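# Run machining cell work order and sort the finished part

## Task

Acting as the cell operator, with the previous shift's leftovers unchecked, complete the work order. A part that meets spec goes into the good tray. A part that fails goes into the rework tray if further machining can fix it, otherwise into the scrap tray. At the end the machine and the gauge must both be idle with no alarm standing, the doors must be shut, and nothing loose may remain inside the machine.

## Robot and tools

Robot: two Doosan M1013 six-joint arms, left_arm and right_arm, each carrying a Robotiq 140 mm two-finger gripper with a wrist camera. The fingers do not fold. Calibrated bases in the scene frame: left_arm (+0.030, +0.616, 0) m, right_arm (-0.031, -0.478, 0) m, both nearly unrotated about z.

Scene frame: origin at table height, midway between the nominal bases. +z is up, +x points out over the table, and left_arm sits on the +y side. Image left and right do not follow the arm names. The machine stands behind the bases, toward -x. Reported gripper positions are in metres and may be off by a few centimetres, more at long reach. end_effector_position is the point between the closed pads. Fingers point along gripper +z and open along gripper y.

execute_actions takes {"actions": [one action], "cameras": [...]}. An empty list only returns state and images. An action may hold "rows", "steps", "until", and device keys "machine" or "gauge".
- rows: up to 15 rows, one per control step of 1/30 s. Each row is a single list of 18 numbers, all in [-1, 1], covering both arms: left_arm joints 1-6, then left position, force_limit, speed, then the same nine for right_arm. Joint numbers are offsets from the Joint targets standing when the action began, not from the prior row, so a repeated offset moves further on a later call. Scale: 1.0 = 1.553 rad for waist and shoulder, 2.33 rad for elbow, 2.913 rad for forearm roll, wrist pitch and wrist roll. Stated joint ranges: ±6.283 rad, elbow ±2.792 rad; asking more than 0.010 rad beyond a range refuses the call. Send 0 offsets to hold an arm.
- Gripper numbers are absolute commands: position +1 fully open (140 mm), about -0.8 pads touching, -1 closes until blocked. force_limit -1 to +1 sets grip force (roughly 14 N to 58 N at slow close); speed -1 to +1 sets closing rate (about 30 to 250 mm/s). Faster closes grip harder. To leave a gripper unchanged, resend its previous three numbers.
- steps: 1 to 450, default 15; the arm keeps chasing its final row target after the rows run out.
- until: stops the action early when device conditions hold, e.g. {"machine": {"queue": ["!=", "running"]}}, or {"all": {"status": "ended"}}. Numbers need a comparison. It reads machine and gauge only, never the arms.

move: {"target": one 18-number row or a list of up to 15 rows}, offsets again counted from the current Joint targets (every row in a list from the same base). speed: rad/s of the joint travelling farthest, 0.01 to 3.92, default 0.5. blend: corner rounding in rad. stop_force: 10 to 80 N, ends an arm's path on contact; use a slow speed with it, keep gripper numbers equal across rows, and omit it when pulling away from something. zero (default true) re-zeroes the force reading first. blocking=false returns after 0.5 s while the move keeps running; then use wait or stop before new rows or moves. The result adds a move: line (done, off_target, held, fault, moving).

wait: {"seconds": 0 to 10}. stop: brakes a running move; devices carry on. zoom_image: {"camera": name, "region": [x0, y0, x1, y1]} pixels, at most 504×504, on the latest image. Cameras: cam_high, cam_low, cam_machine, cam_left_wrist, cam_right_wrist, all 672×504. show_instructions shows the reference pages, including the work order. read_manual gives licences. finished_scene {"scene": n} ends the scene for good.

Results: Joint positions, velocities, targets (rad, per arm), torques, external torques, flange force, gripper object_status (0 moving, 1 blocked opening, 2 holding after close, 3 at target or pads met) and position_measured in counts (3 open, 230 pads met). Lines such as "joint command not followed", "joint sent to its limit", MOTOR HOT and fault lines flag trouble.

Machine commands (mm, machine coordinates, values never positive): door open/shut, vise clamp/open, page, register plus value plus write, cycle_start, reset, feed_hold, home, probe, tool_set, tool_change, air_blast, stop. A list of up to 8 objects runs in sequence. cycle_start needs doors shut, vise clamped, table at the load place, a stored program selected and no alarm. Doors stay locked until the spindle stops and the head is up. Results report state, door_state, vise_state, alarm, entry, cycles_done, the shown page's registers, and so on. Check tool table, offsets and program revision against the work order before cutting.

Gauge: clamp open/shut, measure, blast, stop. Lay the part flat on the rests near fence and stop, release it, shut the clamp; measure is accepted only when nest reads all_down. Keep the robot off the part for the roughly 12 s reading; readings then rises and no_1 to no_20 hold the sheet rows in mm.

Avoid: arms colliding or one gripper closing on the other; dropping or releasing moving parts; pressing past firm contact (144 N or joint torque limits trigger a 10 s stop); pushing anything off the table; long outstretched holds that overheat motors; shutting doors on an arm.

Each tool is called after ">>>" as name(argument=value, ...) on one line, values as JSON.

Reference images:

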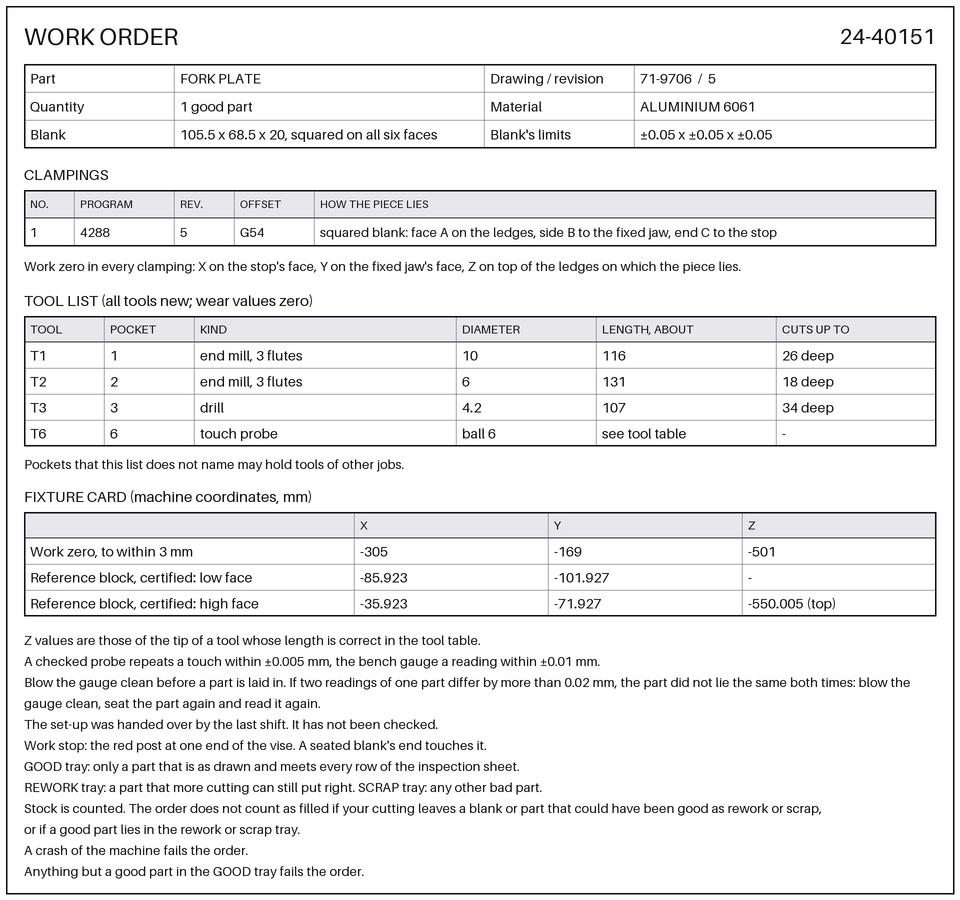

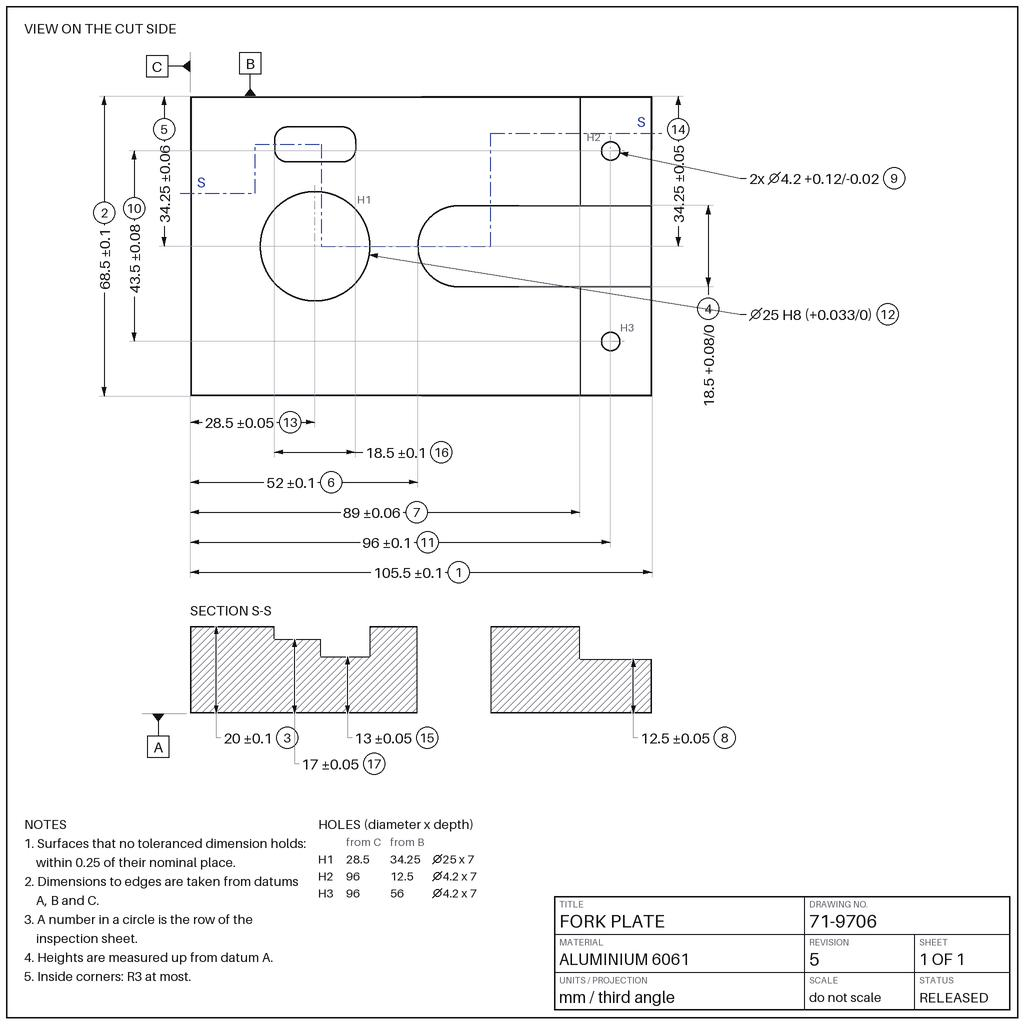

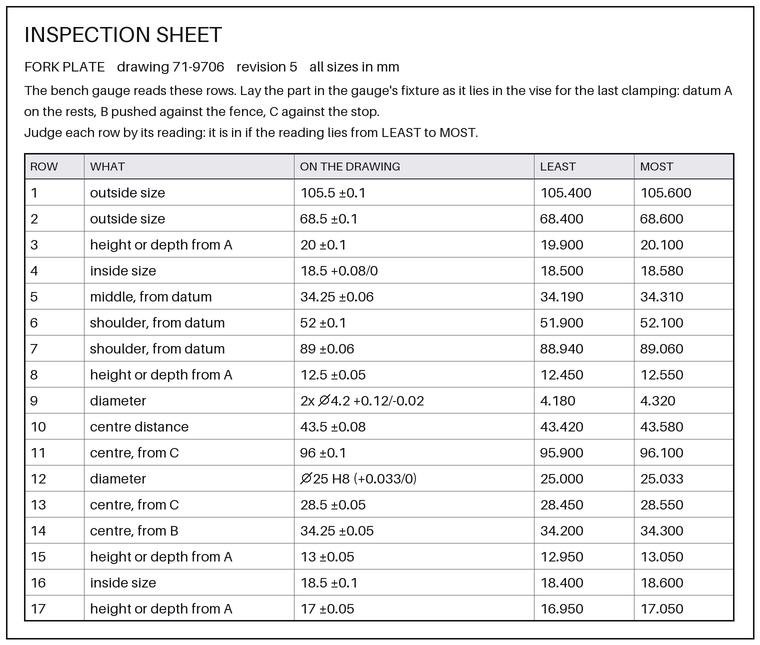

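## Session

>>> execute_actions(actions=[])

Scene clock: 0.00 s.
left_arm: end_effector_position=(+0.4673, +0.5817, +0.3691) position_measured=3 object_status=3 end_effector_quat_wxyz=(-0.033, +0.999, -0.017, +0.019) | right_arm: end_effector_position=(+0.4047, -0.4277, +0.3692) position_measured=3 object_status=3 end_effector_quat_wxyz=(+0.000, -0.026, +1.000, +0.000)
Joint positions: left_arm=[-0.195 -0.211 1.886 0.073 1.442 1.383] | right_arm=[-3.002 0.193 -1.87 0 -1.464 1.711]
Joint velocities: within noise
Joint torques (N m): no reading
External joint torques (N m): no reading
Flange force (N): no reading
Joint targets: left_arm=[-0.195 -0.211 1.886 0.073 1.442 1.383] | right_arm=[-3.002 0.193 -1.870 0.000 -1.464 1.711]
Tool commands: left_gripper/position=+1.0 left_gripper/force_limit=+1.0 left_gripper/speed=+1.0 right_gripper/position=+1.0 right_gripper/force_limit=+1.0 right_gripper/speed=+1.0
machine.work_offsets: g54_x=-306.747 g54_y=-168.750 g54_z=-502.800 g55_x=+0.000 g55_y=+0.000 g55_z=+0.000 g56_x=+0.000 g56_y=+0.000 g56_z=+0.000
machine: state=idle door_state=shut vise_state=clamped cycle_status=done cycles_done=0 table_x_mm=0 spindle_rpm=0 page=work_offsets entry=no_entry entries=0 queue=idle queue_left=0
gauge: nest=all_up blocks=free clamp_state=open readings=0

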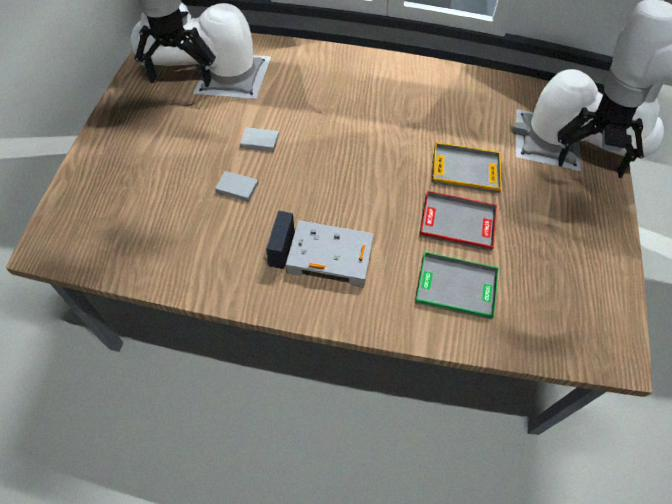

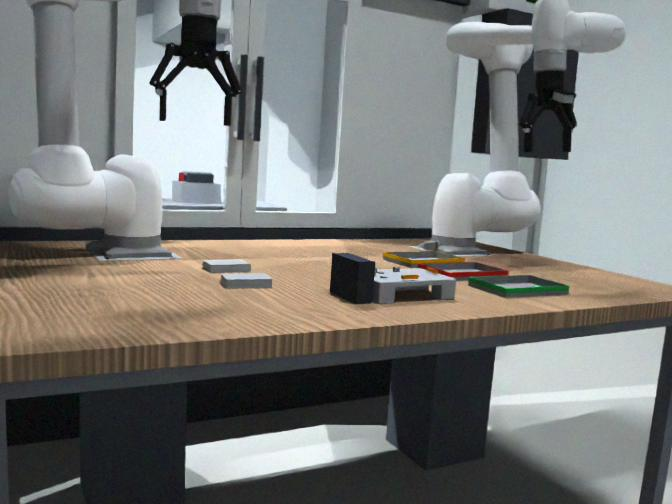

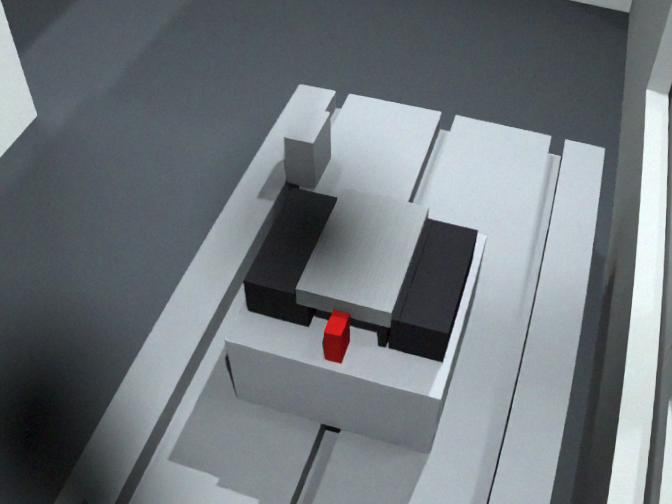

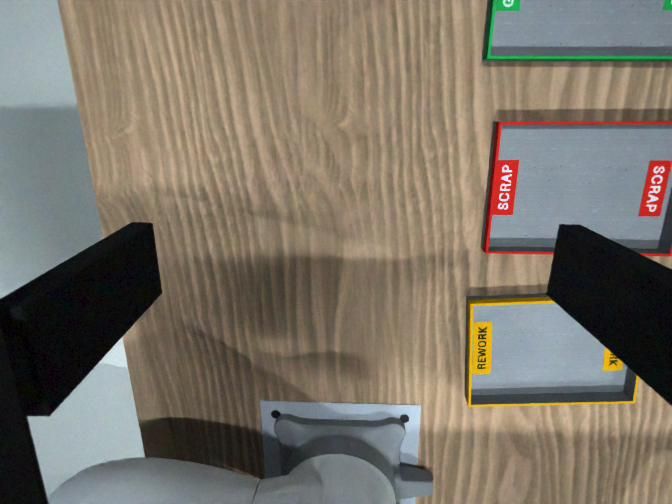

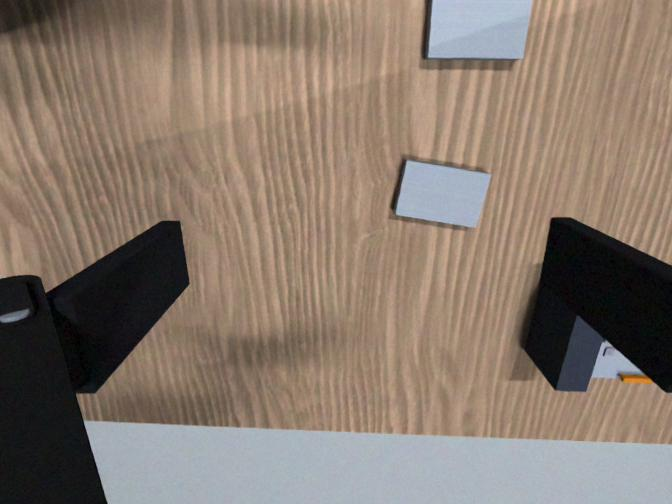

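>>> execute_actions(actions=[{"machine":{"page":"tools"},"steps":5}], cameras=[])

>>> execute_actions(actions=[{"machine":{"page":"program"},"steps":5}], cameras=[])

>>> execute_actions(actions=[{"machine":{"page":"measuring"},"steps":5}], cameras=["cam_machine"])

>>> zoom_image(camera="cam_machine", region=[200, 150, 520, 450])

Scene clock: 9.07 s.
left_arm: end_effector_position=(+0.4673, +0.5817, +0.3691) position_measured=3 object_status=3 end_effector_quat_wxyz=(-0.033, +0.999, -0.017, +0.019) | right_arm: end_effector_position=(+0.4047, -0.4277, +0.3692) position_measured=3 object_status=3 end_effector_quat_wxyz=(+0.000, -0.026, +1.000, +0.000)
Joint positions: left_arm=[-0.195 -0.211 1.886 0.073 1.442 1.383] | right_arm=[-3.002 0.193 -1.87 0 -1.464 1.711]
Joint velocities: within noise
Joint torques (N m): left_arm=[2.42 -17.93 -43.28 4.73 0.27 0.08] | right_arm=[2.23 17.93 42.13 -4.79 0.29 -0.1]
External joint torques (N m): left_arm=[-2.54 -1.66 2.04 -0.34 -0.39 -0.08] | right_arm=[-2.35 3.92 -0.65 0.52 -0.35 0.1]
Flange force (N): left_arm=[-6.5 5.7 3.2] | right_arm=[6.8 -5.6 -0.3]
Joint targets: left_arm=[-0.195 -0.211 1.886 0.073 1.442 1.383] | right_arm=[-3.002 0.193 -1.870 0.000 -1.464 1.711]
Tool commands: left_gripper/position=+1.0 left_gripper/force_limit=+1.0 left_gripper/speed=+1.0 right_gripper/position=+1.0 right_gripper/force_limit=+1.0 right_gripper/speed=+1.0
machine.tools: t1_length=+115.939 t1_length_wear=+0.000 t1_diameter=+9.997 t1_diameter_wear=-0.148 t1_pocket=+1.000 t2_length=+130.598 t2_length_wear=+0.000 t2_diameter=+5.988 t2_diameter_wear=+0.000 t2_pocket=+2.000 t3_length=+107.019 t3_length_wear=+0.000 t3_diameter=+4.200 t3_diameter_wear=+0.000 t3_pocket=+3.000 t4_length=+137.703 t4_length_wear=+0.000 t4_diameter=+4.994 t4_diameter_wear=+0.000 t4_pocket=+4.000 t5_length=+123.368 t5_length_wear=+0.000 t5_diameter=+11.992 t5_diameter_wear=+0.000 t5_pocket=+5.000 t6_length=+162.161 t6_length_wear=+0.000 t6_diameter=+6.000 t6_diameter_wear=+0.000 t6_pocket=+6.000
machine: state=idle door_state=shut vise_state=clamped cycle_status=done cycles_done=0 table_x_mm=0 spindle_rpm=0 page=tools entry=no_entry entries=0 queue=done queue_left=0
gauge: nest=all_up blocks=free clamp_state=open readings=0
No camera images: "cameras" was empty.

Scene clock: 9.43 s.
left_arm: end_effector_position=(+0.4673, +0.5817, +0.3691) position_measured=3 object_status=3 end_effector_quat_wxyz=(-0.033, +0.999, -0.017, +0.019) | right_arm: end_effector_position=(+0.4047, -0.4277, +0.3692) position_measured=3 object_status=3 end_effector_quat_wxyz=(+0.000, -0.026, +1.000, +0.000)
Joint positions: left_arm=[-0.195 -0.211 1.886 0.073 1.442 1.383] | right_arm=[-3.002 0.193 -1.87 0 -1.464 1.711]
Joint velocities: within noise
Joint torques (N m): left_arm=[2.54 -17.84 -43.34 4.69 0.27 0.09] | right_arm=[2.35 18.39 42.16 -4.73 0.33 -0.11]
External joint torques (N m): left_arm=[-2.56 -2.39 1.98 -0.28 -0.38 -0.09] | right_arm=[-2.46 3.35 -0.69 0.46 -0.38 0.11]
Flange force (N): left_arm=[-7.6 5.6 2.9] | right_arm=[5.9 -5.7 -0.2]
Joint targets: left_arm=[-0.195 -0.211 1.886 0.073 1.442 1.383] | right_arm=[-3.002 0.193 -1.870 0.000 -1.464 1.711]
Tool commands: left_gripper/position=+1.0 left_gripper/force_limit=+1.0 left_gripper/speed=+1.0 right_gripper/position=+1.0 right_gripper/force_limit=+1.0 right_gripper/speed=+1.0
machine.program: program=+4288 tool_call=+1 tool_in_spindle=+0 program_revision=+5 program_offset=+54 load_peak=+0 stored1_number=+4288 stored1_revision=+5 stored2_number=+4603 stored2_revision=+2 stored3_number=+6926 stored3_revision=+3 stored4_number=+0 stored4_revision=+0 cycles=+0
machine: state=idle door_state=shut vise_state=clamped cycle_status=done cycles_done=0 table_x_mm=0 spindle_rpm=0 page=program entry=no_entry entries=0 queue=done queue_left=0
gauge: nest=all_up blocks=free clamp_state=open readings=0
No camera images: "cameras" was empty.

Scene clock: 9.80 s.
left_arm: end_effector_position=(+0.4673, +0.5817, +0.3691) position_measured=3 object_status=3 end_effector_quat_wxyz=(-0.033, +0.999, -0.017, +0.019) | right_arm: end_effector_position=(+0.4047, -0.4277, +0.3692) position_measured=3 object_status=3 end_effector_quat_wxyz=(+0.000, -0.026, +1.000, +0.000)
Joint positions: left_arm=[-0.195 -0.211 1.886 0.073 1.442 1.383] | right_arm=[-3.002 0.193 -1.87 0 -1.464 1.711]
Joint velocities: within noise
Joint torques (N m): left_arm=[2.42 -18.09 -43.28 4.76 0.33 0.09] | right_arm=[1.93 18.5 41.85 -4.78 0.38 -0.08]
External joint torques (N m): left_arm=[-2.5 -1.8 1.98 -0.36 -0.45 -0.1] | right_arm=[-2.02 3.28 -0.34 0.52 -0.44 0.08]
Flange force (N): left_arm=[-6.6 5.6 3.2] | right_arm=[5.5 -4.8 -0.8]
Joint targets: left_arm=[-0.195 -0.211 1.886 0.073 1.442 1.383] | right_arm=[-3.002 0.193 -1.870 0.000 -1.464 1.711]
Tool commands: left_gripper/position=+1.0 left_gripper/force_limit=+1.0 left_gripper/speed=+1.0 right_gripper/position=+1.0 right_gripper/force_limit=+1.0 right_gripper/speed=+1.0
machine.measuring: probe_x=+0.000 probe_y=+0.000 probe_z=+0.000 probe_move_x=+0.000 probe_move_y=+0.000 probe_move_z=+0.000 probe_radius=+2.990 probe_off_x=+0.000 probe_off_y=+0.000 setter_z=-520.000 probe_touched=+0 probe_found_x=+0.000 probe_found_y=+0.000 probe_found_z=+0.000 set_length=+0.000 set_diameter=+0.000
machine: state=idle door_state=shut vise_state=clamped cycle_status=done cycles_done=0 table_x_mm=0 spindle_rpm=0 page=measuring entry=no_entry entries=0 queue=done queue_left=0
gauge: nest=all_up blocks=free clamp_state=open readings=0
Images, in order (width x height): cam_machine 672x504.

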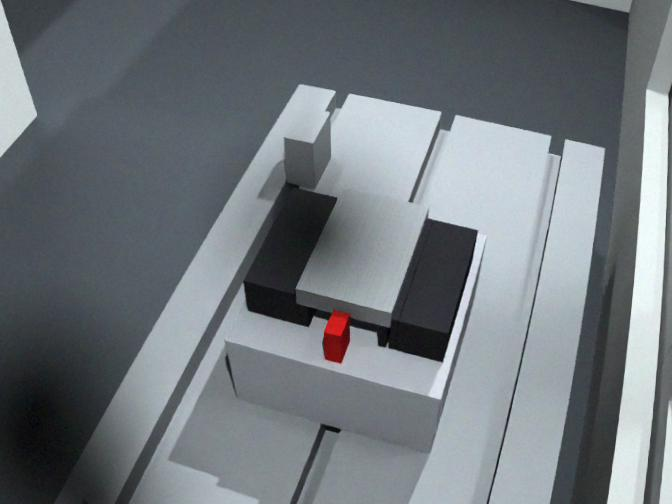

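Scaled by 1.575.

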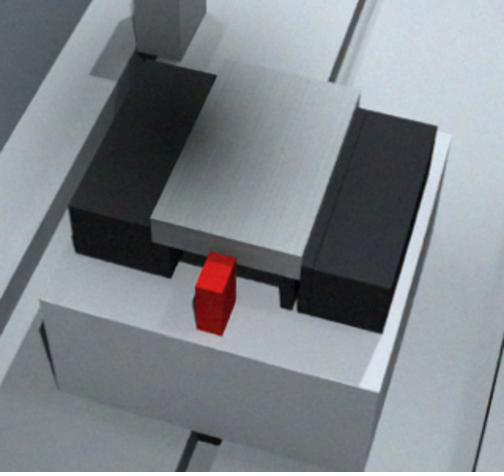

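>>> execute_actions(actions=[{"machine":[{"page":"measuring","register":"tool_call","value":6,"write":true},{"tool_change":true},{"register":"probe_x","value":-60.92,"write":true},{"register":"probe_y","value":-86.93,"write":true},{"register":"probe_z","value":-538,"write":true},{"register":"probe_move_z","value":-24,"write":true},{"probe":true}],"steps":450,"until":{"machine":{"queue":["!=","running"]}}}], cameras=[])

>>> execute_actions(actions=[{"steps":450,"until":{"machine":{"queue":["!=","running"]}}}], cameras=[])

Scene clock: 43.73 s.
left_arm: end_effector_position=(+0.4673, +0.5817, +0.3691) position_measured=3 object_status=3 end_effector_quat_wxyz=(-0.033, +0.999, -0.017, +0.019) | right_arm: end_effector_position=(+0.4047, -0.4277, +0.3692) position_measured=3 object_status=3 end_effector_quat_wxyz=(+0.000, -0.026, +1.000, +0.000)
Joint positions: left_arm=[-0.195 -0.211 1.886 0.073 1.442 1.383] | right_arm=[-3.002 0.193 -1.87 0 -1.464 1.711]
Joint velocities: within noise
Joint torques (N m): left_arm=[2.19 -17.93 -43.18 4.73 0.31 0.09] | right_arm=[1.93 18.01 42.01 -4.8 0.36 -0.1]
External joint torques (N m): left_arm=[-2.31 -1.68 1.91 -0.33 -0.43 -0.09] | right_arm=[-2.01 3.73 -0.51 0.54 -0.42 0.1]
Flange force (N): left_arm=[-6.2 5.2 3.1] | right_arm=[6.5 -4.8 -0.6]
Joint targets: left_arm=[-0.195 -0.211 1.886 0.073 1.442 1.383] | right_arm=[-3.002 0.193 -1.870 0.000 -1.464 1.711]
Tool commands: left_gripper/position=+1.0 left_gripper/force_limit=+1.0 left_gripper/speed=+1.0 right_gripper/position=+1.0 right_gripper/force_limit=+1.0 right_gripper/speed=+1.0
machine.measuring: probe_x=-60.920 probe_y=-86.930 probe_z=-538.000 probe_move_x=+0.000 probe_move_y=+0.000 probe_move_z=-24.000 probe_radius=+2.990 probe_off_x=+0.000 probe_off_y=+0.000 setter_z=-520.000 probe_touched=+1 probe_found_x=-60.920 probe_found_y=-86.930 probe_found_z=-550.006 set_length=+0.000 set_diameter=+0.000
machine: state=idle door_state=shut vise_state=clamped cycle_status=done cycles_done=0 table_x_mm=0 spindle_rpm=0 page=measuring entries=7 queue=done queue_left=0
gauge: nest=all_up blocks=free clamp_state=open readings=0
No camera images: "cameras" was empty.

Scene clock: 43.97 s.
left_arm: end_effector_position=(+0.4673, +0.5817, +0.3691) position_measured=3 object_status=3 end_effector_quat_wxyz=(-0.033, +0.999, -0.017, +0.019) | right_arm: end_effector_position=(+0.4047, -0.4277, +0.3692) position_measured=3 object_status=3 end_effector_quat_wxyz=(+0.000, -0.026, +1.000, +0.000)
Joint positions: left_arm=[-0.195 -0.211 1.886 0.073 1.442 1.383] | right_arm=[-3.002 0.193 -1.87 0 -1.464 1.711]
Joint velocities: within noise
Joint torques (N m): left_arm=[2.35 -17.97 -43.32 4.69 0.32 0.08] | right_arm=[2.27 18.46 42.01 -4.71 0.34 -0.14]
External joint torques (N m): left_arm=[-2.47 -1.73 2.02 -0.29 -0.44 -0.08] | right_arm=[-2.39 3.55 -0.31 0.42 -0.39 0.14]
Flange force (N): left_arm=[-6.5 5.5 3.3] | right_arm=[5.8 -5.5 -0.8]
Joint targets: left_arm=[-0.195 -0.211 1.886 0.073 1.442 1.383] | right_arm=[-3.002 0.193 -1.870 0.000 -1.464 1.711]
Tool commands: left_gripper/position=+1.0 left_gripper/force_limit=+1.0 left_gripper/speed=+1.0 right_gripper/position=+1.0 right_gripper/force_limit=+1.0 right_gripper/speed=+1.0
machine.measuring: probe_x=-60.920 probe_y=-86.930 probe_z=-538.000 probe_move_x=+0.000 probe_move_y=+0.000 probe_move_z=-24.000 probe_radius=+2.990 probe_off_x=+0.000 probe_off_y=+0.000 setter_z=-520.000 probe_touched=+1 probe_found_x=-60.920 probe_found_y=-86.930 probe_found_z=-550.006 set_length=+0.000 set_diameter=+0.000
machine: state=idle door_state=shut vise_state=clamped cycle_status=done cycles_done=0 table_x_mm=0 spindle_rpm=0 page=measuring entries=7 queue=done queue_left=0
gauge: nest=all_up blocks=free clamp_state=open readings=0
No camera images: "cameras" was empty.

Probe length good. X/Y on the reference block.

>>> execute_actions(actions=[{"machine":[{"register":"probe_move_z","value":0,"write":true},{"register":"probe_z","value":-557,"write":true},{"register":"probe_x","value":-96,"write":true},{"register":"probe_move_x","value":12,"write":true},{"probe":true}],"steps":450,"until":{"machine":{"queue":["!=","running"]}}}], cameras=[])

>>> execute_actions(actions=[{"machine":[{"register":"probe_x","value":-26,"write":true},{"register":"probe_move_x","value":-12,"write":true},{"probe":true}],"steps":450,"until":{"machine":{"queue":["!=","running"]}}}], cameras=[])

>>> execute_actions(actions=[{"machine":[{"register":"probe_x","value":-60.92,"write":true},{"register":"probe_move_x","value":0,"write":true},{"register":"probe_y","value":-112,"write":true},{"register":"probe_move_y","value":12,"write":true},{"probe":true}],"steps":450,"until":{"machine":{"queue":["!=","running"]}}}], cameras=[])

>>> execute_actions(actions=[{"machine":[{"register":"probe_y","value":-62,"write":true},{"register":"probe_move_y","value":-12,"write":true},{"probe":true}],"steps":450,"until":{"machine":{"queue":["!=","running"]}}}], cameras=[])

>>> execute_actions(actions=[{"machine":[{"tool_set":true}],"steps":450,"until":{"machine":{"queue":["!=","running"]}}}], cameras=[])

>>> execute_actions(actions=[{"steps":450,"until":{"machine":{"queue":["!=","running"]}}}], cameras=[])

Scene clock: 63.43 s.
left_arm: end_effector_position=(+0.4673, +0.5817, +0.3691) position_measured=3 object_status=3 end_effector_quat_wxyz=(-0.033, +0.999, -0.017, +0.019) | right_arm: end_effector_position=(+0.4047, -0.4277, +0.3692) position_measured=3 object_status=3 end_effector_quat_wxyz=(+0.000, -0.026, +1.000, +0.000)
Joint positions: left_arm=[-0.195 -0.211 1.886 0.073 1.442 1.383] | right_arm=[-3.002 0.193 -1.87 0 -1.464 1.711]
Joint velocities: within noise
Joint torques (N m): left_arm=[2.21 -18.12 -43.44 4.71 0.34 0.14] | right_arm=[2.15 18.39 42.03 -4.74 0.34 -0.06]
External joint torques (N m): left_arm=[-2.31 -1.65 2.15 -0.31 -0.46 -0.14] | right_arm=[-2.26 3.52 -0.38 0.45 -0.39 0.06]
Flange force (N): left_arm=[-6.5 5.3 3.6] | right_arm=[5.8 -5.4 -0.7]
Joint targets: left_arm=[-0.195 -0.211 1.886 0.073 1.442 1.383] | right_arm=[-3.002 0.193 -1.870 0.000 -1.464 1.711]
Tool commands: left_gripper/position=+1.0 left_gripper/force_limit=+1.0 left_gripper/speed=+1.0 right_gripper/position=+1.0 right_gripper/force_limit=+1.0 right_gripper/speed=+1.0
machine.measuring: probe_x=-96.000 probe_y=-86.930 probe_z=-557.000 probe_move_x=+12.000 probe_move_y=+0.000 probe_move_z=+0.000 probe_radius=+2.990 probe_off_x=+0.000 probe_off_y=+0.000 setter_z=-520.000 probe_touched=+1 probe_found_x=-85.923 probe_found_y=-86.930 probe_found_z=-557.000 set_length=+0.000 set_diameter=+0.000
machine: state=idle door_state=shut vise_state=clamped cycle_status=done cycles_done=0 table_x_mm=0 spindle_rpm=0 page=measuring entries=12 queue=done queue_left=0
gauge: nest=all_up blocks=free clamp_state=open readings=0
No camera images: "cameras" was empty.

Scene clock: 71.87 s.
left_arm: end_effector_position=(+0.4673, +0.5817, +0.3691) position_measured=3 object_status=3 end_effector_quat_wxyz=(-0.033, +0.999, -0.017, +0.019) | right_arm: end_effector_position=(+0.4047, -0.4277, +0.3692) position_measured=3 object_status=3 end_effector_quat_wxyz=(+0.000, -0.026, +1.000, +0.000)
Joint positions: left_arm=[-0.195 -0.211 1.886 0.073 1.442 1.383] | right_arm=[-3.002 0.193 -1.87 0 -1.464 1.711]
Joint velocities: within noise
Joint torques (N m): left_arm=[2.05 -17.84 -43.23 4.75 0.27 0.12] | right_arm=[2.15 18.05 42 -4.76 0.37 -0.14]
External joint torques (N m): left_arm=[-2.18 -1.72 2 -0.36 -0.39 -0.12] | right_arm=[-2.3 4.16 -0.2 0.45 -0.43 0.14]
Flange force (N): left_arm=[-6.4 4.9 3.2] | right_arm=[6.7 -5.3 -1.2]
Joint targets: left_arm=[-0.195 -0.211 1.886 0.073 1.442 1.383] | right_arm=[-3.002 0.193 -1.870 0.000 -1.464 1.711]
Tool commands: left_gripper/position=+1.0 left_gripper/force_limit=+1.0 left_gripper/speed=+1.0 right_gripper/position=+1.0 right_gripper/force_limit=+1.0 right_gripper/speed=+1.0
machine.measuring: probe_x=-26.000 probe_y=-86.930 probe_z=-557.000 probe_move_x=-12.000 probe_move_y=+0.000 probe_move_z=+0.000 probe_radius=+2.990 probe_off_x=+0.000 probe_off_y=+0.000 setter_z=-520.000 probe_touched=+1 probe_found_x=-35.922 probe_found_y=-86.930 probe_found_z=-557.000 set_length=+0.000 set_diameter=+0.000
machine: state=idle door_state=shut vise_state=clamped cycle_status=done cycles_done=0 table_x_mm=0 spindle_rpm=0 page=measuring entries=15 queue=done queue_left=0
gauge: nest=all_up blocks=free clamp_state=open readings=0
No camera images: "cameras" was empty.

Scene clock: 80.67 s.
left_arm: end_effector_position=(+0.4673, +0.5817, +0.3691) position_measured=3 object_status=3 end_effector_quat_wxyz=(-0.033, +0.999, -0.017, +0.019) | right_arm: end_effector_position=(+0.4047, -0.4277, +0.3692) position_measured=3 object_status=3 end_effector_quat_wxyz=(+0.000, -0.026, +1.000, +0.000)
Joint positions: left_arm=[-0.195 -0.211 1.886 0.073 1.442 1.383] | right_arm=[-3.002 0.193 -1.87 0 -1.464 1.711]
Joint velocities: within noise
Joint torques (N m): left_arm=[2.33 -18.06 -43.4 4.72 0.29 0.14] | right_arm=[1.97 18.13 41.93 -4.68 0.31 -0.12]
External joint torques (N m): left_arm=[-2.41 -1.85 2.04 -0.31 -0.41 -0.15] | right_arm=[-2.05 3.46 -0.51 0.42 -0.37 0.12]
Flange force (N): left_arm=[-6.8 5.5 3.2] | right_arm=[6.0 -4.8 -0.5]
Joint targets: left_arm=[-0.195 -0.211 1.886 0.073 1.442 1.383] | right_arm=[-3.002 0.193 -1.870 0.000 -1.464 1.711]
Tool commands: left_gripper/position=+1.0 left_gripper/force_limit=+1.0 left_gripper/speed=+1.0 right_gripper/position=+1.0 right_gripper/force_limit=+1.0 right_gripper/speed=+1.0
machine.measuring: probe_x=-60.920 probe_y=-112.000 probe_z=-557.000 probe_move_x=+0.000 probe_move_y=+12.000 probe_move_z=+0.000 probe_radius=+2.990 probe_off_x=+0.000 probe_off_y=+0.000 setter_z=-520.000 probe_touched=+1 probe_found_x=-60.920 probe_found_y=-101.926 probe_found_z=-557.000 set_length=+0.000 set_diameter=+0.000
machine: state=idle door_state=shut vise_state=clamped cycle_status=done cycles_done=0 table_x_mm=0 spindle_rpm=0 page=measuring entries=20 queue=done queue_left=0
gauge: nest=all_up blocks=free clamp_state=open readings=0
No camera images: "cameras" was empty.

Scene clock: 88.90 s.
left_arm: end_effector_position=(+0.4673, +0.5817, +0.3691) position_measured=3 object_status=3 end_effector_quat_wxyz=(-0.033, +0.999, -0.017, +0.019) | right_arm: end_effector_position=(+0.4047, -0.4277, +0.3692) position_measured=3 object_status=3 end_effector_quat_wxyz=(+0.000, -0.026, +1.000, +0.000)
Joint positions: left_arm=[-0.195 -0.211 1.886 0.073 1.442 1.383] | right_arm=[-3.002 0.193 -1.87 0 -1.464 1.711]
Joint velocities: within noise
Joint torques (N m): left_arm=[2.37 -18.14 -43.34 4.7 0.32 0.09] | right_arm=[2.02 18.05 41.96 -4.7 0.3 -0.12]
External joint torques (N m): left_arm=[-2.49 -1.49 2.07 -0.3 -0.44 -0.1] | right_arm=[-2.1 3.76 -0.27 0.41 -0.34 0.12]
Flange force (N): left_arm=[-6.2 5.6 3.4] | right_arm=[6.2 -4.9 -0.9]
Joint targets: left_arm=[-0.195 -0.211 1.886 0.073 1.442 1.383] | right_arm=[-3.002 0.193 -1.870 0.000 -1.464 1.711]
Tool commands: left_gripper/position=+1.0 left_gripper/force_limit=+1.0 left_gripper/speed=+1.0 right_gripper/position=+1.0 right_gripper/force_limit=+1.0 right_gripper/speed=+1.0
machine.measuring: probe_x=-60.920 probe_y=-62.000 probe_z=-557.000 probe_move_x=+0.000 probe_move_y=-12.000 probe_move_z=+0.000 probe_radius=+2.990 probe_off_x=+0.000 probe_off_y=+0.000 setter_z=-520.000 probe_touched=+1 probe_found_x=-60.920 probe_found_y=-71.928 probe_found_z=-557.000 set_length=+0.000 set_diameter=+0.000
machine: state=idle door_state=shut vise_state=clamped cycle_status=done cycles_done=0 table_x_mm=0 spindle_rpm=0 page=measuring entries=23 queue=done queue_left=0
gauge: nest=all_up blocks=free clamp_state=open readings=0
No camera images: "cameras" was empty.

Scene clock: 104.10 s.
left_arm: end_effector_position=(+0.4673, +0.5817, +0.3691) position_measured=3 object_status=3 end_effector_quat_wxyz=(-0.033, +0.999, -0.017, +0.019) | right_arm: end_effector_position=(+0.4047, -0.4277, +0.3692) position_measured=3 object_status=3 end_effector_quat_wxyz=(+0.000, -0.026, +1.000, +0.000)
Joint positions: left_arm=[-0.195 -0.211 1.886 0.073 1.442 1.383] | right_arm=[-3.002 0.193 -1.87 0 -1.464 1.711]
Joint velocities: within noise
Joint torques (N m): left_arm=[2.2 -18.01 -43.28 4.69 0.28 0.11] | right_arm=[2.2 18.38 42.04 -4.71 0.31 -0.08]
External joint torques (N m): left_arm=[-2.29 -1.79 2.01 -0.29 -0.39 -0.12] | right_arm=[-2.32 3.49 -0.5 0.43 -0.37 0.08]
Flange force (N): left_arm=[-6.6 5.2 3.2] | right_arm=[5.9 -5.5 -0.5]
Joint targets: left_arm=[-0.195 -0.211 1.886 0.073 1.442 1.383] | right_arm=[-3.002 0.193 -1.870 0.000 -1.464 1.711]
Tool commands: left_gripper/position=+1.0 left_gripper/force_limit=+1.0 left_gripper/speed=+1.0 right_gripper/position=+1.0 right_gripper/force_limit=+1.0 right_gripper/speed=+1.0
machine.measuring: probe_x=-60.920 probe_y=-62.000 probe_z=-557.000 probe_move_x=+0.000 probe_move_y=-12.000 probe_move_z=+0.000 probe_radius=+2.990 probe_off_x=+0.000 probe_off_y=+0.000 setter_z=-520.000 probe_touched=+1 probe_found_x=-60.920 probe_found_y=-71.928 probe_found_z=-557.000 set_length=+0.000 set_diameter=+0.000
machine: state=busy door_state=shut vise_state=clamped cycle_status=moving cycles_done=0 table_x_mm=315 spindle_rpm=0 page=measuring entries=24 queue=running queue_left=0
gauge: nest=all_up blocks=free clamp_state=open readings=0
No camera images: "cameras" was empty.

Scene clock: 106.90 s.
left_arm: end_effector_position=(+0.4673, +0.5817, +0.3691) position_measured=3 object_status=3 end_effector_quat_wxyz=(-0.033, +0.999, -0.017, +0.019) | right_arm: end_effector_position=(+0.4047, -0.4277, +0.3692) position_measured=3 object_status=3 end_effector_quat_wxyz=(+0.000, -0.026, +1.000, +0.000)
Joint positions: left_arm=[-0.195 -0.211 1.886 0.073 1.442 1.383] | right_arm=[-3.002 0.193 -1.87 0 -1.464 1.711]
Joint velocities: within noise
Joint torques (N m): left_arm=[2.43 -18.26 -43.38 4.75 0.32 0.12] | right_arm=[2.21 18.2 42.25 -4.73 0.35 -0.09]
External joint torques (N m): left_arm=[-2.53 -1.41 2.12 -0.35 -0.44 -0.12] | right_arm=[-2.32 3.64 -0.64 0.44 -0.4 0.09]
Flange force (N): left_arm=[-6.2 5.8 3.5] | right_arm=[6.4 -5.5 -0.3]
Joint targets: left_arm=[-0.195 -0.211 1.886 0.073 1.442 1.383] | right_arm=[-3.002 0.193 -1.870 0.000 -1.464 1.711]
Tool commands: left_gripper/position=+1.0 left_gripper/force_limit=+1.0 left_gripper/speed=+1.0 right_gripper/position=+1.0 right_gripper/force_limit=+1.0 right_gripper/speed=+1.0
machine.measuring: probe_x=-60.920 probe_y=-62.000 probe_z=-557.000 probe_move_x=+0.000 probe_move_y=-12.000 probe_move_z=+0.000 probe_radius=+2.990 probe_off_x=+0.000 probe_off_y=+0.000 setter_z=-520.000 probe_touched=+1 probe_found_x=-60.920 probe_found_y=-71.928 probe_found_z=-557.000 set_length=+162.164 set_diameter=+5.999
machine: state=idle door_state=shut vise_state=clamped cycle_status=done cycles_done=0 table_x_mm=0 spindle_rpm=0 page=measuring entries=24 queue=done queue_left=0
gauge: nest=all_up blocks=free clamp_state=open readings=0
No camera images: "cameras" was empty.

>>> execute_actions(actions=[{"machine":[{"register":"probe_move_y","value":0,"write":true},{"register":"probe_x","value":-297,"write":true},{"register":"probe_y","value":-176,"write":true},{"register":"probe_z","value":-468,"write":true},{"register":"probe_move_z","value":-25,"write":true},{"probe":true}],"steps":450,"until":{"machine":{"queue":["!=","running"]}}}], cameras=[])

>>> execute_actions(actions=[{"machine":[{"register":"probe_x","value":-209,"write":true},{"probe":true}],"steps":450,"until":{"machine":{"queue":["!=","running"]}}}], cameras=[])

>>> execute_actions(actions=[{"machine":[{"register":"probe_y","value":-229,"write":true},{"probe":true}],"steps":450,"until":{"machine":{"queue":["!=","running"]}}}], cameras=[])

>>> execute_actions(actions=[{"machine":[{"register":"probe_x","value":-297,"write":true},{"probe":true}],"steps":450,"until":{"machine":{"queue":["!=","running"]}}}], cameras=[])

Scene clock: 134.47 s.
left_arm: end_effector_position=(+0.4673, +0.5817, +0.3691) position_measured=3 object_status=3 end_effector_quat_wxyz=(-0.033, +0.999, -0.017, +0.019) | right_arm: end_effector_position=(+0.4047, -0.4277, +0.3692) position_measured=3 object_status=3 end_effector_quat_wxyz=(+0.000, -0.026, +1.000, +0.000)
Joint positions: left_arm=[-0.195 -0.211 1.886 0.073 1.442 1.383] | right_arm=[-3.002 0.193 -1.87 0 -1.464 1.711]
Joint velocities: within noise
Joint torques (N m): left_arm=[2.35 -17.78 -43.3 4.7 0.27 0.13] | right_arm=[1.94 18.23 42.09 -4.77 0.28 -0.07]
External joint torques (N m): left_arm=[-2.38 -2.4 1.92 -0.29 -0.39 -0.14] | right_arm=[-2.06 3.63 -0.58 0.5 -0.33 0.07]
Flange force (N): left_arm=[-7.5 5.3 2.9] | right_arm=[6.4 -5.0 -0.3]
Joint targets: left_arm=[-0.195 -0.211 1.886 0.073 1.442 1.383] | right_arm=[-3.002 0.193 -1.870 0.000 -1.464 1.711]
Tool commands: left_gripper/position=+1.0 left_gripper/force_limit=+1.0 left_gripper/speed=+1.0 right_gripper/position=+1.0 right_gripper/force_limit=+1.0 right_gripper/speed=+1.0
machine.measuring: probe_x=-297.000 probe_y=-176.000 probe_z=-468.000 probe_move_x=+0.000 probe_move_y=+0.000 probe_move_z=-25.000 probe_radius=+2.990 probe_off_x=+0.000 probe_off_y=+0.000 setter_z=-520.000 probe_touched=+1 probe_found_x=-297.000 probe_found_y=-176.000 probe_found_z=-485.742 set_length=+162.164 set_diameter=+5.999
machine: state=idle door_state=shut vise_state=clamped cycle_status=done cycles_done=0 table_x_mm=0 spindle_rpm=0 page=measuring entries=30 queue=done queue_left=0
gauge: nest=all_up blocks=free clamp_state=open readings=0
No camera images: "cameras" was empty.

Scene clock: 142.97 s.
left_arm: end_effector_position=(+0.4673, +0.5817, +0.3691) position_measured=3 object_status=3 end_effector_quat_wxyz=(-0.033, +0.999, -0.017, +0.019) | right_arm: end_effector_position=(+0.4047, -0.4277, +0.3692) position_measured=3 object_status=3 end_effector_quat_wxyz=(+0.000, -0.026, +1.000, +0.000)
Joint positions: left_arm=[-0.195 -0.211 1.886 0.073 1.442 1.383] | right_arm=[-3.002 0.193 -1.87 0 -1.464 1.711]
Joint velocities: within noise
Joint torques (N m): left_arm=[2.32 -17.95 -43.16 4.7 0.29 0.09] | right_arm=[2.1 18.01 41.81 -4.73 0.29 -0.1]
External joint torques (N m): left_arm=[-2.42 -1.85 1.87 -0.3 -0.41 -0.09] | right_arm=[-2.2 3.77 -0.25 0.46 -0.34 0.1]
Flange force (N): left_arm=[-6.5 5.4 3.0] | right_arm=[6.1 -5.2 -0.9]
Joint targets: left_arm=[-0.195 -0.211 1.886 0.073 1.442 1.383] | right_arm=[-3.002 0.193 -1.870 0.000 -1.464 1.711]
Tool commands: left_gripper/position=+1.0 left_gripper/force_limit=+1.0 left_gripper/speed=+1.0 right_gripper/position=+1.0 right_gripper/force_limit=+1.0 right_gripper/speed=+1.0
machine.measuring: probe_x=-209.000 probe_y=-176.000 probe_z=-468.000 probe_move_x=+0.000 probe_move_y=+0.000 probe_move_z=-25.000 probe_radius=+2.990 probe_off_x=+0.000 probe_off_y=+0.000 setter_z=-520.000 probe_touched=+1 probe_found_x=-209.000 probe_found_y=-176.000 probe_found_z=-485.742 set_length=+162.164 set_diameter=+5.999
machine: state=idle door_state=shut vise_state=clamped cycle_status=done cycles_done=0 table_x_mm=0 spindle_rpm=0 page=measuring entries=32 queue=done queue_left=0
gauge: nest=all_up blocks=free clamp_state=open readings=0
No camera images: "cameras" was empty.

Scene clock: 151.70 s.
left_arm: end_effector_position=(+0.4673, +0.5817, +0.3691) position_measured=3 object_status=3 end_effector_quat_wxyz=(-0.033, +0.999, -0.017, +0.019) | right_arm: end_effector_position=(+0.4047, -0.4277, +0.3692) position_measured=3 object_status=3 end_effector_quat_wxyz=(+0.000, -0.026, +1.000, +0.000)
Joint positions: left_arm=[-0.195 -0.211 1.886 0.073 1.442 1.383] | right_arm=[-3.002 0.193 -1.87 0 -1.464 1.711]
Joint velocities: within noise
Joint torques (N m): left_arm=[2.23 -17.98 -43.33 4.73 0.32 0.12] | right_arm=[1.96 17.74 41.93 -4.72 0.33 -0.11]
External joint torques (N m): left_arm=[-2.34 -1.74 2.08 -0.34 -0.44 -0.12] | right_arm=[-2.02 3.9 -0.26 0.43 -0.38 0.1]
Flange force (N): left_arm=[-6.6 5.3 3.4] | right_arm=[6.4 -4.8 -1.0]
Joint targets: left_arm=[-0.195 -0.211 1.886 0.073 1.442 1.383] | right_arm=[-3.002 0.193 -1.870 0.000 -1.464 1.711]
Tool commands: left_gripper/position=+1.0 left_gripper/force_limit=+1.0 left_gripper/speed=+1.0 right_gripper/position=+1.0 right_gripper/force_limit=+1.0 right_gripper/speed=+1.0
machine.measuring: probe_x=-209.000 probe_y=-229.000 probe_z=-468.000 probe_move_x=+0.000 probe_move_y=+0.000 probe_move_z=-25.000 probe_radius=+2.990 probe_off_x=+0.000 probe_off_y=+0.000 setter_z=-520.000 probe_touched=+1 probe_found_x=-209.000 probe_found_y=-229.000 probe_found_z=-485.744 set_length=+162.164 set_diameter=+5.999
machine: state=idle door_state=shut vise_state=clamped cycle_status=done cycles_done=0 table_x_mm=0 spindle_rpm=0 page=measuring entries=34 queue=done queue_left=0
gauge: nest=all_up blocks=free clamp_state=open readings=0
No camera images: "cameras" was empty.

Scene clock: 160.60 s.
left_arm: end_effector_position=(+0.4673, +0.5817, +0.3691) position_measured=3 object_status=3 end_effector_quat_wxyz=(-0.033, +0.999, -0.017, +0.019) | right_arm: end_effector_position=(+0.4047, -0.4277, +0.3692) position_measured=3 object_status=3 end_effector_quat_wxyz=(+0.000, -0.026, +1.000, +0.000)
Joint positions: left_arm=[-0.195 -0.211 1.886 0.073 1.442 1.383] | right_arm=[-3.002 0.193 -1.87 0 -1.464 1.711]
Joint velocities: within noise
Joint torques (N m): left_arm=[2.46 -18.07 -43.35 4.71 0.29 0.1] | right_arm=[1.93 18.44 42.08 -4.74 0.27 -0.1]
External joint torques (N m): left_arm=[-2.56 -1.7 2.07 -0.31 -0.41 -0.1] | right_arm=[-2.05 3.53 -0.52 0.47 -0.33 0.1]
Flange force (N): left_arm=[-6.6 5.8 3.3] | right_arm=[6.1 -4.8 -0.4]
Joint targets: left_arm=[-0.195 -0.211 1.886 0.073 1.442 1.383] | right_arm=[-3.002 0.193 -1.870 0.000 -1.464 1.711]
Tool commands: left_gripper/position=+1.0 left_gripper/force_limit=+1.0 left_gripper/speed=+1.0 right_gripper/position=+1.0 right_gripper/force_limit=+1.0 right_gripper/speed=+1.0
machine.measuring: probe_x=-297.000 probe_y=-229.000 probe_z=-468.000 probe_move_x=+0.000 probe_move_y=+0.000 probe_move_z=-25.000 probe_radius=+2.990 probe_off_x=+0.000 probe_off_y=+0.000 setter_z=-520.000 probe_touched=+1 probe_found_x=-297.000 probe_found_y=-229.000 probe_found_z=-485.743 set_length=+162.164 set_diameter=+5.999
machine: state=idle door_state=shut vise_state=clamped cycle_status=done cycles_done=0 table_x_mm=0 spindle_rpm=0 page=measuring entries=36 queue=done queue_left=0
gauge: nest=all_up blocks=free clamp_state=open readings=0
No camera images: "cameras" was empty.

>>> execute_actions(actions=[{"machine":[{"register":"probe_x","value":-253,"write":true},{"register":"probe_y","value":-157,"write":true},{"register":"probe_z","value":-475,"write":true},{"register":"probe_move_z","value":-30,"write":true},{"probe":true}],"steps":450,"until":{"machine":{"queue":["!=","running"]}}}], cameras=[])

>>> execute_actions(actions=[{"machine":[{"register":"probe_x","value":-190,"write":true},{"register":"probe_y","value":-203,"write":true},{"register":"probe_z","value":-492,"write":true},{"register":"probe_move_z","value":0,"write":true},{"register":"probe_move_x","value":-18,"write":true},{"probe":true}],"steps":450,"until":{"machine":{"queue":["!=","running"]}}}], cameras=[])

Scene clock: 182.37 s.
left_arm: end_effector_position=(+0.4673, +0.5817, +0.3691) position_measured=3 object_status=3 end_effector_quat_wxyz=(-0.033, +0.999, -0.017, +0.019) | right_arm: end_effector_position=(+0.4047, -0.4277, +0.3692) position_measured=3 object_status=3 end_effector_quat_wxyz=(+0.000, -0.026, +1.000, +0.000)
Joint positions: left_arm=[-0.195 -0.211 1.886 0.073 1.442 1.383] | right_arm=[-3.002 0.193 -1.87 0 -1.464 1.711]
Joint velocities: within noise
Joint torques (N m): left_arm=[2.57 -17.94 -43.41 4.71 0.31 0.15] | right_arm=[2.41 18.24 42.12 -4.71 0.33 -0.19]
External joint torques (N m): left_arm=[-2.67 -1.81 2.14 -0.32 -0.43 -0.15] | right_arm=[-2.52 3.67 -0.46 0.43 -0.38 0.19]
Flange force (N): left_arm=[-6.9 6.1 3.4] | right_arm=[6.2 -5.7 -0.6]
Joint targets: left_arm=[-0.195 -0.211 1.886 0.073 1.442 1.383] | right_arm=[-3.002 0.193 -1.870 0.000 -1.464 1.711]
Tool commands: left_gripper/position=+1.0 left_gripper/force_limit=+1.0 left_gripper/speed=+1.0 right_gripper/position=+1.0 right_gripper/force_limit=+1.0 right_gripper/speed=+1.0
machine.measuring: probe_x=-253.000 probe_y=-157.000 probe_z=-475.000 probe_move_x=+0.000 probe_move_y=+0.000 probe_move_z=-30.000 probe_radius=+2.990 probe_off_x=+0.000 probe_off_y=+0.000 setter_z=-520.000 probe_touched=+1 probe_found_x=-253.000 probe_found_y=-157.000 probe_found_z=-492.800 set_length=+162.164 set_diameter=+5.999
machine: state=idle door_state=shut vise_state=clamped cycle_status=done cycles_done=0 table_x_mm=0 spindle_rpm=0 page=measuring entries=41 queue=done queue_left=0
gauge: nest=all_up blocks=free clamp_state=open readings=0
No camera images: "cameras" was empty.

Scene clock: 190.47 s.
left_arm: end_effector_position=(+0.4673, +0.5817, +0.3691) position_measured=3 object_status=3 end_effector_quat_wxyz=(-0.033, +0.999, -0.017, +0.019) | right_arm: end_effector_position=(+0.4047, -0.4277, +0.3692) position_measured=3 object_status=3 end_effector_quat_wxyz=(+0.000, -0.026, +1.000, +0.000)
Joint positions: left_arm=[-0.195 -0.211 1.886 0.073 1.442 1.383] | right_arm=[-3.002 0.193 -1.87 0 -1.464 1.711]
Joint velocities: within noise
Joint torques (N m): left_arm=[2.49 -18.1 -43.3 4.73 0.35 0.14] | right_arm=[1.92 18.22 41.92 -4.69 0.31 -0.11]
External joint torques (N m): left_arm=[-2.66 -1.2 2.11 -0.33 -0.47 -0.14] | right_arm=[-2.04 3.72 -0.32 0.41 -0.37 0.11]
Flange force (N): left_arm=[-5.9 6.2 3.5] | right_arm=[6.2 -4.8 -0.8]
Joint targets: left_arm=[-0.195 -0.211 1.886 0.073 1.442 1.383] | right_arm=[-3.002 0.193 -1.870 0.000 -1.464 1.711]
Tool commands: left_gripper/position=+1.0 left_gripper/force_limit=+1.0 left_gripper/speed=+1.0 right_gripper/position=+1.0 right_gripper/force_limit=+1.0 right_gripper/speed=+1.0
machine.measuring: probe_x=-190.000 probe_y=-203.000 probe_z=-492.000 probe_move_x=-18.000 probe_move_y=+0.000 probe_move_z=+0.000 probe_radius=+2.990 probe_off_x=+0.000 probe_off_y=+0.000 setter_z=-520.000 probe_touched=+1 probe_found_x=-198.697 probe_found_y=-203.000 probe_found_z=-492.000 set_length=+162.164 set_diameter=+5.999
machine: state=idle door_state=shut vise_state=clamped cycle_status=done cycles_done=0 table_x_mm=0 spindle_rpm=0 page=measuring entries=47 queue=done queue_left=0
gauge: nest=all_up blocks=free clamp_state=open readings=0
No camera images: "cameras" was empty.

>>> execute_actions(actions=[{"machine":[{"register":"probe_x","value":-320,"write":true},{"register":"probe_y","value":-203,"write":true},{"register":"probe_z","value":-492,"write":true},{"register":"probe_move_x","value":22,"write":true},{"probe":true}],"steps":450,"until":{"machine":{"queue":["!=","running"]}}}], cameras=[])

>>> execute_actions(actions=[{"machine":[{"register":"probe_x","value":-253,"write":true},{"register":"probe_move_x","value":0,"write":true},{"register":"probe_y","value":-248,"write":true},{"register":"probe_z","value":-490,"write":true},{"register":"probe_move_y","value":18,"write":true},{"probe":true}],"steps":450,"until":{"machine":{"queue":["!=","running"]}}}], cameras=[])

>>> execute_actions(actions=[{"machine":[{"register":"probe_y","value":-158,"write":true},{"register":"probe_move_y","value":-18,"write":true},{"probe":true}],"steps":450,"until":{"machine":{"queue":["!=","running"]}}}], cameras=[])

>>> execute_actions(actions=[{"machine":[{"register":"probe_x","value":-294,"write":true},{"probe":true}],"steps":450,"until":{"machine":{"queue":["!=","running"]}}}], cameras=[])

Scene clock: 216.37 s.
left_arm: end_effector_position=(+0.4673, +0.5817, +0.3691) position_measured=3 object_status=3 end_effector_quat_wxyz=(-0.033, +0.999, -0.017, +0.019) | right_arm: end_effector_position=(+0.4047, -0.4277, +0.3692) position_measured=3 object_status=3 end_effector_quat_wxyz=(+0.000, -0.026, +1.000, +0.000)
Joint positions: left_arm=[-0.195 -0.211 1.886 0.073 1.442 1.383] | right_arm=[-3.002 0.193 -1.87 0 -1.464 1.711]
Joint velocities: within noise
Joint torques (N m): left_arm=[2.34 -18.21 -43.34 4.75 0.3 0.12] | right_arm=[1.92 17.81 42.04 -4.7 0.33 -0.18]
External joint torques (N m): left_arm=[-2.38 -1.82 1.99 -0.33 -0.42 -0.12] | right_arm=[-2.04 4.17 -0.35 0.41 -0.38 0.18]
Flange force (N): left_arm=[-6.6 5.4 3.2] | right_arm=[7.0 -4.7 -0.9]
Joint targets: left_arm=[-0.195 -0.211 1.886 0.073 1.442 1.383] | right_arm=[-3.002 0.193 -1.870 0.000 -1.464 1.711]
Tool commands: left_gripper/position=+1.0 left_gripper/force_limit=+1.0 left_gripper/speed=+1.0 right_gripper/position=+1.0 right_gripper/force_limit=+1.0 right_gripper/speed=+1.0
machine.measuring: probe_x=-320.000 probe_y=-203.000 probe_z=-492.000 probe_move_x=+22.000 probe_move_y=+0.000 probe_move_z=+0.000 probe_radius=+2.990 probe_off_x=+0.000 probe_off_y=+0.000 setter_z=-520.000 probe_touched=+1 probe_found_x=-304.178 probe_found_y=-203.000 probe_found_z=-492.000 set_length=+162.164 set_diameter=+5.999
machine: state=idle door_state=shut vise_state=clamped cycle_status=done cycles_done=0 table_x_mm=0 spindle_rpm=0 page=measuring entries=52 queue=done queue_left=0
gauge: nest=all_up blocks=free clamp_state=open readings=0
No camera images: "cameras" was empty.

Scene clock: 225.03 s.
left_arm: end_effector_position=(+0.4673, +0.5817, +0.3691) position_measured=3 object_status=3 end_effector_quat_wxyz=(-0.033, +0.999, -0.017, +0.019) | right_arm: end_effector_position=(+0.4047, -0.4277, +0.3692) position_measured=3 object_status=3 end_effector_quat_wxyz=(+0.000, -0.026, +1.000, +0.000)
Joint positions: left_arm=[-0.195 -0.211 1.886 0.073 1.442 1.383] | right_arm=[-3.002 0.193 -1.87 0 -1.464 1.711]
Joint velocities: within noise
Joint torques (N m): left_arm=[2.48 -18.25 -43.38 4.69 0.32 0.13] | right_arm=[2.13 18.32 41.97 -4.69 0.3 -0.06]
External joint torques (N m): left_arm=[-2.54 -1.73 2.06 -0.28 -0.44 -0.13] | right_arm=[-2.25 3.56 -0.5 0.43 -0.36 0.06]
Flange force (N): left_arm=[-6.6 5.8 3.3] | right_arm=[6.1 -5.4 -0.5]
Joint targets: left_arm=[-0.195 -0.211 1.886 0.073 1.442 1.383] | right_arm=[-3.002 0.193 -1.870 0.000 -1.464 1.711]
Tool commands: left_gripper/position=+1.0 left_gripper/force_limit=+1.0 left_gripper/speed=+1.0 right_gripper/position=+1.0 right_gripper/force_limit=+1.0 right_gripper/speed=+1.0
machine.measuring: probe_x=-253.000 probe_y=-248.000 probe_z=-490.000 probe_move_x=+0.000 probe_move_y=+18.000 probe_move_z=+0.000 probe_radius=+2.990 probe_off_x=+0.000 probe_off_y=+0.000 setter_z=-520.000 probe_touched=+1 probe_found_x=-253.000 probe_found_y=-237.199 probe_found_z=-490.000 set_length=+162.164 set_diameter=+5.999
machine: state=idle door_state=shut vise_state=clamped cycle_status=done cycles_done=0 table_x_mm=0 spindle_rpm=0 page=measuring entries=58 queue=done queue_left=0
gauge: nest=all_up blocks=free clamp_state=open readings=0
No camera images: "cameras" was empty.

Scene clock: 232.67 s.
left_arm: end_effector_position=(+0.4673, +0.5817, +0.3691) position_measured=3 object_status=3 end_effector_quat_wxyz=(-0.033, +0.999, -0.017, +0.019) | right_arm: end_effector_position=(+0.4047, -0.4277, +0.3692) position_measured=3 object_status=3 end_effector_quat_wxyz=(+0.000, -0.026, +1.000, +0.000)
Joint positions: left_arm=[-0.195 -0.211 1.886 0.073 1.442 1.383] | right_arm=[-3.002 0.193 -1.87 0 -1.464 1.711]
Joint velocities: within noise
Joint torques (N m): left_arm=[2.45 -17.94 -43.28 4.69 0.33 0.13] | right_arm=[2.09 18.32 41.85 -4.74 0.35 -0.08]
External joint torques (N m): left_arm=[-2.59 -1.6 2.04 -0.29 -0.46 -0.13] | right_arm=[-2.25 3.72 -0.39 0.48 -0.41 0.08]
Flange force (N): left_arm=[-6.4 5.9 3.3] | right_arm=[6.2 -5.3 -0.8]
Joint targets: left_arm=[-0.195 -0.211 1.886 0.073 1.442 1.383] | right_arm=[-3.002 0.193 -1.870 0.000 -1.464 1.711]
Tool commands: left_gripper/position=+1.0 left_gripper/force_limit=+1.0 left_gripper/speed=+1.0 right_gripper/position=+1.0 right_gripper/force_limit=+1.0 right_gripper/speed=+1.0
machine.measuring: probe_x=-253.000 probe_y=-158.000 probe_z=-490.000 probe_move_x=+0.000 probe_move_y=-18.000 probe_move_z=+0.000 probe_radius=+2.990 probe_off_x=+0.000 probe_off_y=+0.000 setter_z=-520.000 probe_touched=+1 probe_found_x=-253.000 probe_found_y=-168.745 probe_found_z=-490.000 set_length=+162.164 set_diameter=+5.999
machine: state=idle door_state=shut vise_state=clamped cycle_status=done cycles_done=0 table_x_mm=0 spindle_rpm=0 page=measuring entries=61 queue=done queue_left=0
gauge: nest=all_up blocks=free clamp_state=open readings=0
No camera images: "cameras" was empty.

Scene clock: 240.23 s.
left_arm: end_effector_position=(+0.4673, +0.5817, +0.3691) position_measured=3 object_status=3 end_effector_quat_wxyz=(-0.033, +0.999, -0.017, +0.019) | right_arm: end_effector_position=(+0.4047, -0.4277, +0.3692) position_measured=3 object_status=3 end_effector_quat_wxyz=(+0.000, -0.026, +1.000, +0.000)
Joint positions: left_arm=[-0.195 -0.211 1.886 0.073 1.442 1.383] | right_arm=[-3.002 0.193 -1.87 0 -1.464 1.711]
Joint velocities: within noise
Joint torques (N m): left_arm=[2.19 -17.84 -43.25 4.71 0.34 0.11] | right_arm=[1.91 18.42 42.04 -4.74 0.31 -0.13]
External joint torques (N m): left_arm=[-2.32 -1.8 1.98 -0.32 -0.47 -0.11] | right_arm=[-2.01 3.31 -0.56 0.47 -0.37 0.13]
Flange force (N): left_arm=[-6.5 5.2 3.3] | right_arm=[5.8 -4.6 -0.3]
Joint targets: left_arm=[-0.195 -0.211 1.886 0.073 1.442 1.383] | right_arm=[-3.002 0.193 -1.870 0.000 -1.464 1.711]
Tool commands: left_gripper/position=+1.0 left_gripper/force_limit=+1.0 left_gripper/speed=+1.0 right_gripper/position=+1.0 right_gripper/force_limit=+1.0 right_gripper/speed=+1.0
machine.measuring: probe_x=-294.000 probe_y=-158.000 probe_z=-490.000 probe_move_x=+0.000 probe_move_y=-18.000 probe_move_z=+0.000 probe_radius=+2.990 probe_off_x=+0.000 probe_off_y=+0.000 setter_z=-520.000 probe_touched=+1 probe_found_x=-294.000 probe_found_y=-168.744 probe_found_z=-490.000 set_length=+162.164 set_diameter=+5.999
machine: state=idle door_state=shut vise_state=clamped cycle_status=done cycles_done=0 table_x_mm=0 spindle_rpm=0 page=measuring entries=63 queue=done queue_left=0
gauge: nest=all_up blocks=free clamp_state=open readings=0
No camera images: "cameras" was empty.


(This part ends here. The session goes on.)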